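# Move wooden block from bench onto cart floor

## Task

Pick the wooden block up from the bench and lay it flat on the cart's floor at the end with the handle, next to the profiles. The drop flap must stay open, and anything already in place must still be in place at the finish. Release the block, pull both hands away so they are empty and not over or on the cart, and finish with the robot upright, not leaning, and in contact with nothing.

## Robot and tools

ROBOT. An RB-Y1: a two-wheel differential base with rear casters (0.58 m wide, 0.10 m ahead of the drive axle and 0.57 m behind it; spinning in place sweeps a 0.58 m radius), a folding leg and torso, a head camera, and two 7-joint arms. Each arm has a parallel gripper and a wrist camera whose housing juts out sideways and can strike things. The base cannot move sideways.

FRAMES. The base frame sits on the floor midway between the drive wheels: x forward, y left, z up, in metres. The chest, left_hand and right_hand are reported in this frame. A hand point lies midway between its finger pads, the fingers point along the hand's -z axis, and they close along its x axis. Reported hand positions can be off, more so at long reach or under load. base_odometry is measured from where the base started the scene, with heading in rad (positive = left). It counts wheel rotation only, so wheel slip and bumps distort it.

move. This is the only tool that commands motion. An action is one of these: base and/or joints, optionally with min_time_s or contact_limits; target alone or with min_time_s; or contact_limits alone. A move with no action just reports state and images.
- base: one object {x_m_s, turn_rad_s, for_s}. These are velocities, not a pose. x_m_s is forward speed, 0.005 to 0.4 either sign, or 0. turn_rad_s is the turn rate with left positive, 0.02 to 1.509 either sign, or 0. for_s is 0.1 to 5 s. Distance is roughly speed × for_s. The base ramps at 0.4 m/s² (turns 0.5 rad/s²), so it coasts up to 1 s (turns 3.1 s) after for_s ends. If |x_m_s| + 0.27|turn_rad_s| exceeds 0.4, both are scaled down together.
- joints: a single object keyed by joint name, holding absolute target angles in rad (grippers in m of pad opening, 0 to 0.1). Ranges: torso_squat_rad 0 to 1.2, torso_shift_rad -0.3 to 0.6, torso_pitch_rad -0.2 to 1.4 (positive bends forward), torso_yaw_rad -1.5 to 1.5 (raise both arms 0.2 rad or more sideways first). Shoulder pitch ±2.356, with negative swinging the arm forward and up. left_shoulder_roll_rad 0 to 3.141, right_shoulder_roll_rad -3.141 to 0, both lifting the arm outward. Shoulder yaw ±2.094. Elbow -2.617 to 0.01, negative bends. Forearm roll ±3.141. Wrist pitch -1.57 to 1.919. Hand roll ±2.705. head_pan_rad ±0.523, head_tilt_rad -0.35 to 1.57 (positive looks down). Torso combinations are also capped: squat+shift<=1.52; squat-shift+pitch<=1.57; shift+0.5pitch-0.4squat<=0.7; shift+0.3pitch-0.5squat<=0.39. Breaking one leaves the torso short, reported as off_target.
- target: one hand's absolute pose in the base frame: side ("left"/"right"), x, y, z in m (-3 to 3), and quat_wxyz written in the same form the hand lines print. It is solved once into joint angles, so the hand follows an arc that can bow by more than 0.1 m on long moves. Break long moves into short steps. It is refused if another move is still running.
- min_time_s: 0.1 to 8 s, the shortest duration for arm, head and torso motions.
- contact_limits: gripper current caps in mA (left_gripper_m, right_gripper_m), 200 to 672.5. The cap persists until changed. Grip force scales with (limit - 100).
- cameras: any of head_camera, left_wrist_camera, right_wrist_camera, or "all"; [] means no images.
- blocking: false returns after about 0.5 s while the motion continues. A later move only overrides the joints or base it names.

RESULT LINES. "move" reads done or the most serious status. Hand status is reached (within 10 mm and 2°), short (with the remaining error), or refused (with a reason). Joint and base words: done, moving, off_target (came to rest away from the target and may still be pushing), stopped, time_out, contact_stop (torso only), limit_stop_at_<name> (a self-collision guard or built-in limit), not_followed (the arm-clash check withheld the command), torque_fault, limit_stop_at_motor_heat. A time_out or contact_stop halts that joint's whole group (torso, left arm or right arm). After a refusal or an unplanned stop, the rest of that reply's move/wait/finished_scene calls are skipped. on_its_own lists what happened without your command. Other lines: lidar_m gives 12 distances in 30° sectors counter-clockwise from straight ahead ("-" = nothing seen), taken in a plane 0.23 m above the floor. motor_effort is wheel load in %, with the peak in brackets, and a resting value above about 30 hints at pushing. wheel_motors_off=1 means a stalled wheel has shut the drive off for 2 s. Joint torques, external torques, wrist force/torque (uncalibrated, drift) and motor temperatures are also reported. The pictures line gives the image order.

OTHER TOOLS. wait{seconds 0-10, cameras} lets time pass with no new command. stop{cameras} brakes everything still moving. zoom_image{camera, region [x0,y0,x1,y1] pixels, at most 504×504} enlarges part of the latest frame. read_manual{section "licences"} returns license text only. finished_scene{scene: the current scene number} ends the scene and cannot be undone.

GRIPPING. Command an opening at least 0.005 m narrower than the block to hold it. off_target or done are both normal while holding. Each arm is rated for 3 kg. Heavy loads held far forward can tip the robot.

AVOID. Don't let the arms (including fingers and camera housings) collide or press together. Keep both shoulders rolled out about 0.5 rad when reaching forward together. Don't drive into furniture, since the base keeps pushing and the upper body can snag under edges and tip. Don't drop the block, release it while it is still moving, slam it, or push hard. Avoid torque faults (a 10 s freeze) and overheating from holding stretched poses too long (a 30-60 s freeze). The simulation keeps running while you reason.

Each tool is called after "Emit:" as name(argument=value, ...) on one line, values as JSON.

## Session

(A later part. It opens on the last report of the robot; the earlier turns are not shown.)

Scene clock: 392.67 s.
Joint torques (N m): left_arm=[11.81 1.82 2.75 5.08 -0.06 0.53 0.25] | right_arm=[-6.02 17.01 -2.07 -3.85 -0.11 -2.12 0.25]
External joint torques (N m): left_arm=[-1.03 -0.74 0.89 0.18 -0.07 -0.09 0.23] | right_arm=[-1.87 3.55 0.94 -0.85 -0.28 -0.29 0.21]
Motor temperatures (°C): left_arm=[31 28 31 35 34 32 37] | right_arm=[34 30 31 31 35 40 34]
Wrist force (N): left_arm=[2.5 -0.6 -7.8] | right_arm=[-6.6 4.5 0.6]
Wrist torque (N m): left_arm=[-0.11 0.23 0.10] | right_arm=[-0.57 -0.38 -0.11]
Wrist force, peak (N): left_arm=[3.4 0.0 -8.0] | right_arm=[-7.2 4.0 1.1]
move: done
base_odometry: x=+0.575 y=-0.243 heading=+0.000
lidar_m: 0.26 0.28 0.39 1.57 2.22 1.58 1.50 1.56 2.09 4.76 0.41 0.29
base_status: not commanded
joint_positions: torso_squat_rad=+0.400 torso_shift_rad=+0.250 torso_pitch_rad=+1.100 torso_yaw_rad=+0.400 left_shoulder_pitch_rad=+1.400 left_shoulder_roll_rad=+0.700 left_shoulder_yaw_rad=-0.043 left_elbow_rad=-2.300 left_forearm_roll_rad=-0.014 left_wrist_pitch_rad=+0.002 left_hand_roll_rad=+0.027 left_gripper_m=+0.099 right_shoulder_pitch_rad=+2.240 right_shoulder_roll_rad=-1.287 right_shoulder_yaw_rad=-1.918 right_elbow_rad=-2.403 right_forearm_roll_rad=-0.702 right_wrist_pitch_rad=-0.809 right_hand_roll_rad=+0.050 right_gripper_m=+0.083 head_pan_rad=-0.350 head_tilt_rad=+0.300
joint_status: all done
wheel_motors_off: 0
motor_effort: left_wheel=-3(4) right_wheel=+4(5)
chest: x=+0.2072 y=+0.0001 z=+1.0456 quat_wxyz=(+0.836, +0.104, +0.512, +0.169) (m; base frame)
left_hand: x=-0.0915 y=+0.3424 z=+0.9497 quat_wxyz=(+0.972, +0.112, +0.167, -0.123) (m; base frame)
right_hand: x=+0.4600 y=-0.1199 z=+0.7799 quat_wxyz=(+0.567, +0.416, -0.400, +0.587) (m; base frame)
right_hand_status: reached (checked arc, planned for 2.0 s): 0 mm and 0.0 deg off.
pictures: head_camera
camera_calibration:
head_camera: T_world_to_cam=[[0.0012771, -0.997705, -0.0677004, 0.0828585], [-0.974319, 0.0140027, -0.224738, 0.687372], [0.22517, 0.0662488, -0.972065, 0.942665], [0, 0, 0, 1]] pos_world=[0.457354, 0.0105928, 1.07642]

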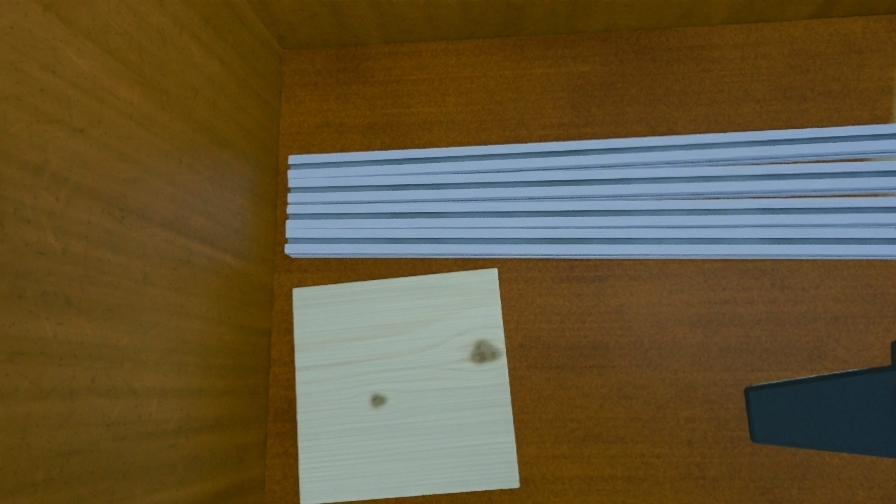

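Emit:
move(base={"x_m_s":-0.2,"for_s":3}, cameras=[])

Emit:
move(joints={"torso_pitch_rad":0.5,"torso_shift_rad":0.0,"torso_yaw_rad":0.2,"head_pan_rad":0.2,"head_tilt_rad":0.6}, cameras=["head_camera"])

Scene clock: 398.07 s.
Joint torques (N m): left_arm=[11.78 1.51 2.71 4.77 0.06 0.54 0.17] | right_arm=[-5.57 16.49 -2.53 -3.42 0.02 -1.97 0.3]
External joint torques (N m): left_arm=[-1.06 -1.05 0.85 -0.13 0.05 -0.07 0.15] | right_arm=[-1.42 3.03 0.47 -0.43 -0.15 -0.14 0.25]
Motor temperatures (°C): left_arm=[31 28 31 35 34 32 37] | right_arm=[34 30 31 31 35 39 34]
Wrist force (N): left_arm=[3.4 0.8 -6.9] | right_arm=[-6.8 4.0 0.4]
Wrist torque (N m): left_arm=[-0.33 0.35 0.07] | right_arm=[-0.50 -0.36 -0.11]
Wrist force, peak (N): left_arm=[3.7 0.6 -8.0] | right_arm=[-7.3 4.3 0.6]
move: done
base_odometry: x=-0.025 y=-0.243 heading=+0.000
lidar_m: 0.87 0.90 1.82 4.07 1.33 0.94 0.90 0.94 1.26 3.17 1.29 0.91
base_status: done (sent for 3 of 3 s)
joint_positions: torso_squat_rad=+0.400 torso_shift_rad=+0.250 torso_pitch_rad=+1.100 torso_yaw_rad=+0.400 left_shoulder_pitch_rad=+1.400 left_shoulder_roll_rad=+0.700 left_shoulder_yaw_rad=-0.043 left_elbow_rad=-2.300 left_forearm_roll_rad=-0.014 left_wrist_pitch_rad=+0.002 left_hand_roll_rad=+0.027 left_gripper_m=+0.099 right_shoulder_pitch_rad=+2.240 right_shoulder_roll_rad=-1.286 right_shoulder_yaw_rad=-1.918 right_elbow_rad=-2.403 right_forearm_roll_rad=-0.702 right_wrist_pitch_rad=-0.809 right_hand_roll_rad=+0.050 right_gripper_m=+0.083 head_pan_rad=-0.350 head_tilt_rad=+0.300
joint_status: not commanded
wheel_motors_off: 0
motor_effort: left_wheel=+2(31) right_wheel=-4(20)
chest: x=+0.2073 y=+0.0001 z=+1.0456 quat_wxyz=(+0.836, +0.104, +0.512, +0.169) (m; base frame)
left_hand: x=-0.0914 y=+0.3425 z=+0.9497 quat_wxyz=(+0.972, +0.112, +0.167, -0.123) (m; base frame)
right_hand: x=+0.4600 y=-0.1199 z=+0.7800 quat_wxyz=(+0.567, +0.415, -0.400, +0.587) (m; base frame)
pictures: none
No camera images: "cameras" was empty.

Scene clock: 400.90 s.
Joint torques (N m): left_arm=[12.01 2.28 3.25 -1.71 0.13 -0.97 0.2] | right_arm=[-5.01 14.46 -4.32 1.78 -0.78 -1.56 0.22]
External joint torques (N m): left_arm=[-1.13 -0.88 0.89 -0.13 0.11 -0.38 0.22] | right_arm=[-1.57 2.41 0.92 0.07 -0.09 -0.08 0.19]
Motor temperatures (°C): left_arm=[31 28 31 35 34 32 37] | right_arm=[34 30 31 31 35 39 34]
Wrist force (N): left_arm=[-1.0 0.1 -8.3] | right_arm=[-5.5 7.4 -0.4]
Wrist torque (N m): left_arm=[-0.25 0.10 0.13] | right_arm=[-0.67 -0.26 -0.12]
Wrist force, peak (N): left_arm=[-0.9 0.1 -8.6] | right_arm=[-5.4 7.7 0.1]
move: done
base_odometry: x=-0.025 y=-0.243 heading=+0.000
lidar_m: 0.88 0.91 1.81 4.06 1.34 0.95 0.90 0.95 1.27 3.17 1.27 0.91
base_status: not commanded
joint_positions: torso_squat_rad=+0.400 torso_shift_rad=+0.000 torso_pitch_rad=+0.500 torso_yaw_rad=+0.200 left_shoulder_pitch_rad=+1.400 left_shoulder_roll_rad=+0.700 left_shoulder_yaw_rad=-0.043 left_elbow_rad=-2.300 left_forearm_roll_rad=-0.014 left_wrist_pitch_rad=+0.002 left_hand_roll_rad=+0.027 left_gripper_m=+0.099 right_shoulder_pitch_rad=+2.240 right_shoulder_roll_rad=-1.286 right_shoulder_yaw_rad=-1.918 right_elbow_rad=-2.403 right_forearm_roll_rad=-0.702 right_wrist_pitch_rad=-0.809 right_hand_roll_rad=+0.050 right_gripper_m=+0.083 head_pan_rad=+0.200 head_tilt_rad=+0.600
joint_status: all done
wheel_motors_off: 0
motor_effort: left_wheel=+8(10) right_wheel=-6(9)
chest: x=-0.0797 y=+0.0001 z=+1.1968 quat_wxyz=(+0.964, +0.025, +0.246, +0.097) (m; base frame)
left_hand: x=-0.2115 y=+0.3456 z=+0.9159 quat_wxyz=(+0.972, +0.085, -0.143, -0.163) (m; base frame)
right_hand: x=+0.2518 y=-0.1873 z=+1.1351 quat_wxyz=(+0.492, +0.154, -0.534, +0.670) (m; base frame)
pictures: head_camera
camera_calibration:
head_camera: T_world_to_cam=[[0.327928, -0.919912, -0.215, 0.28445], [-0.836794, -0.177223, -0.518042, 0.787457], [0.438449, 0.349792, -0.827894, 1.05582], [0, 0, 0, 1]] pos_world=[0.102737, 0.0319078, 1.3432]

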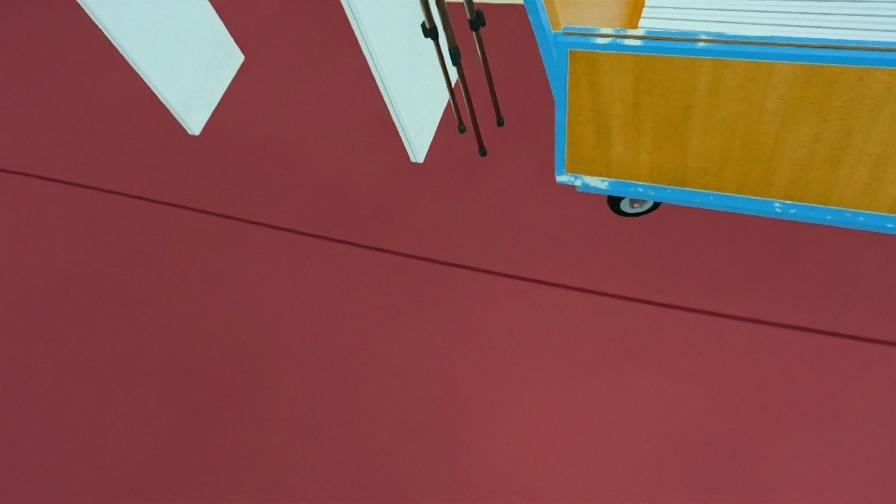

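Emit:
finished_scene(scene=2)

The scene is finished: the task was done.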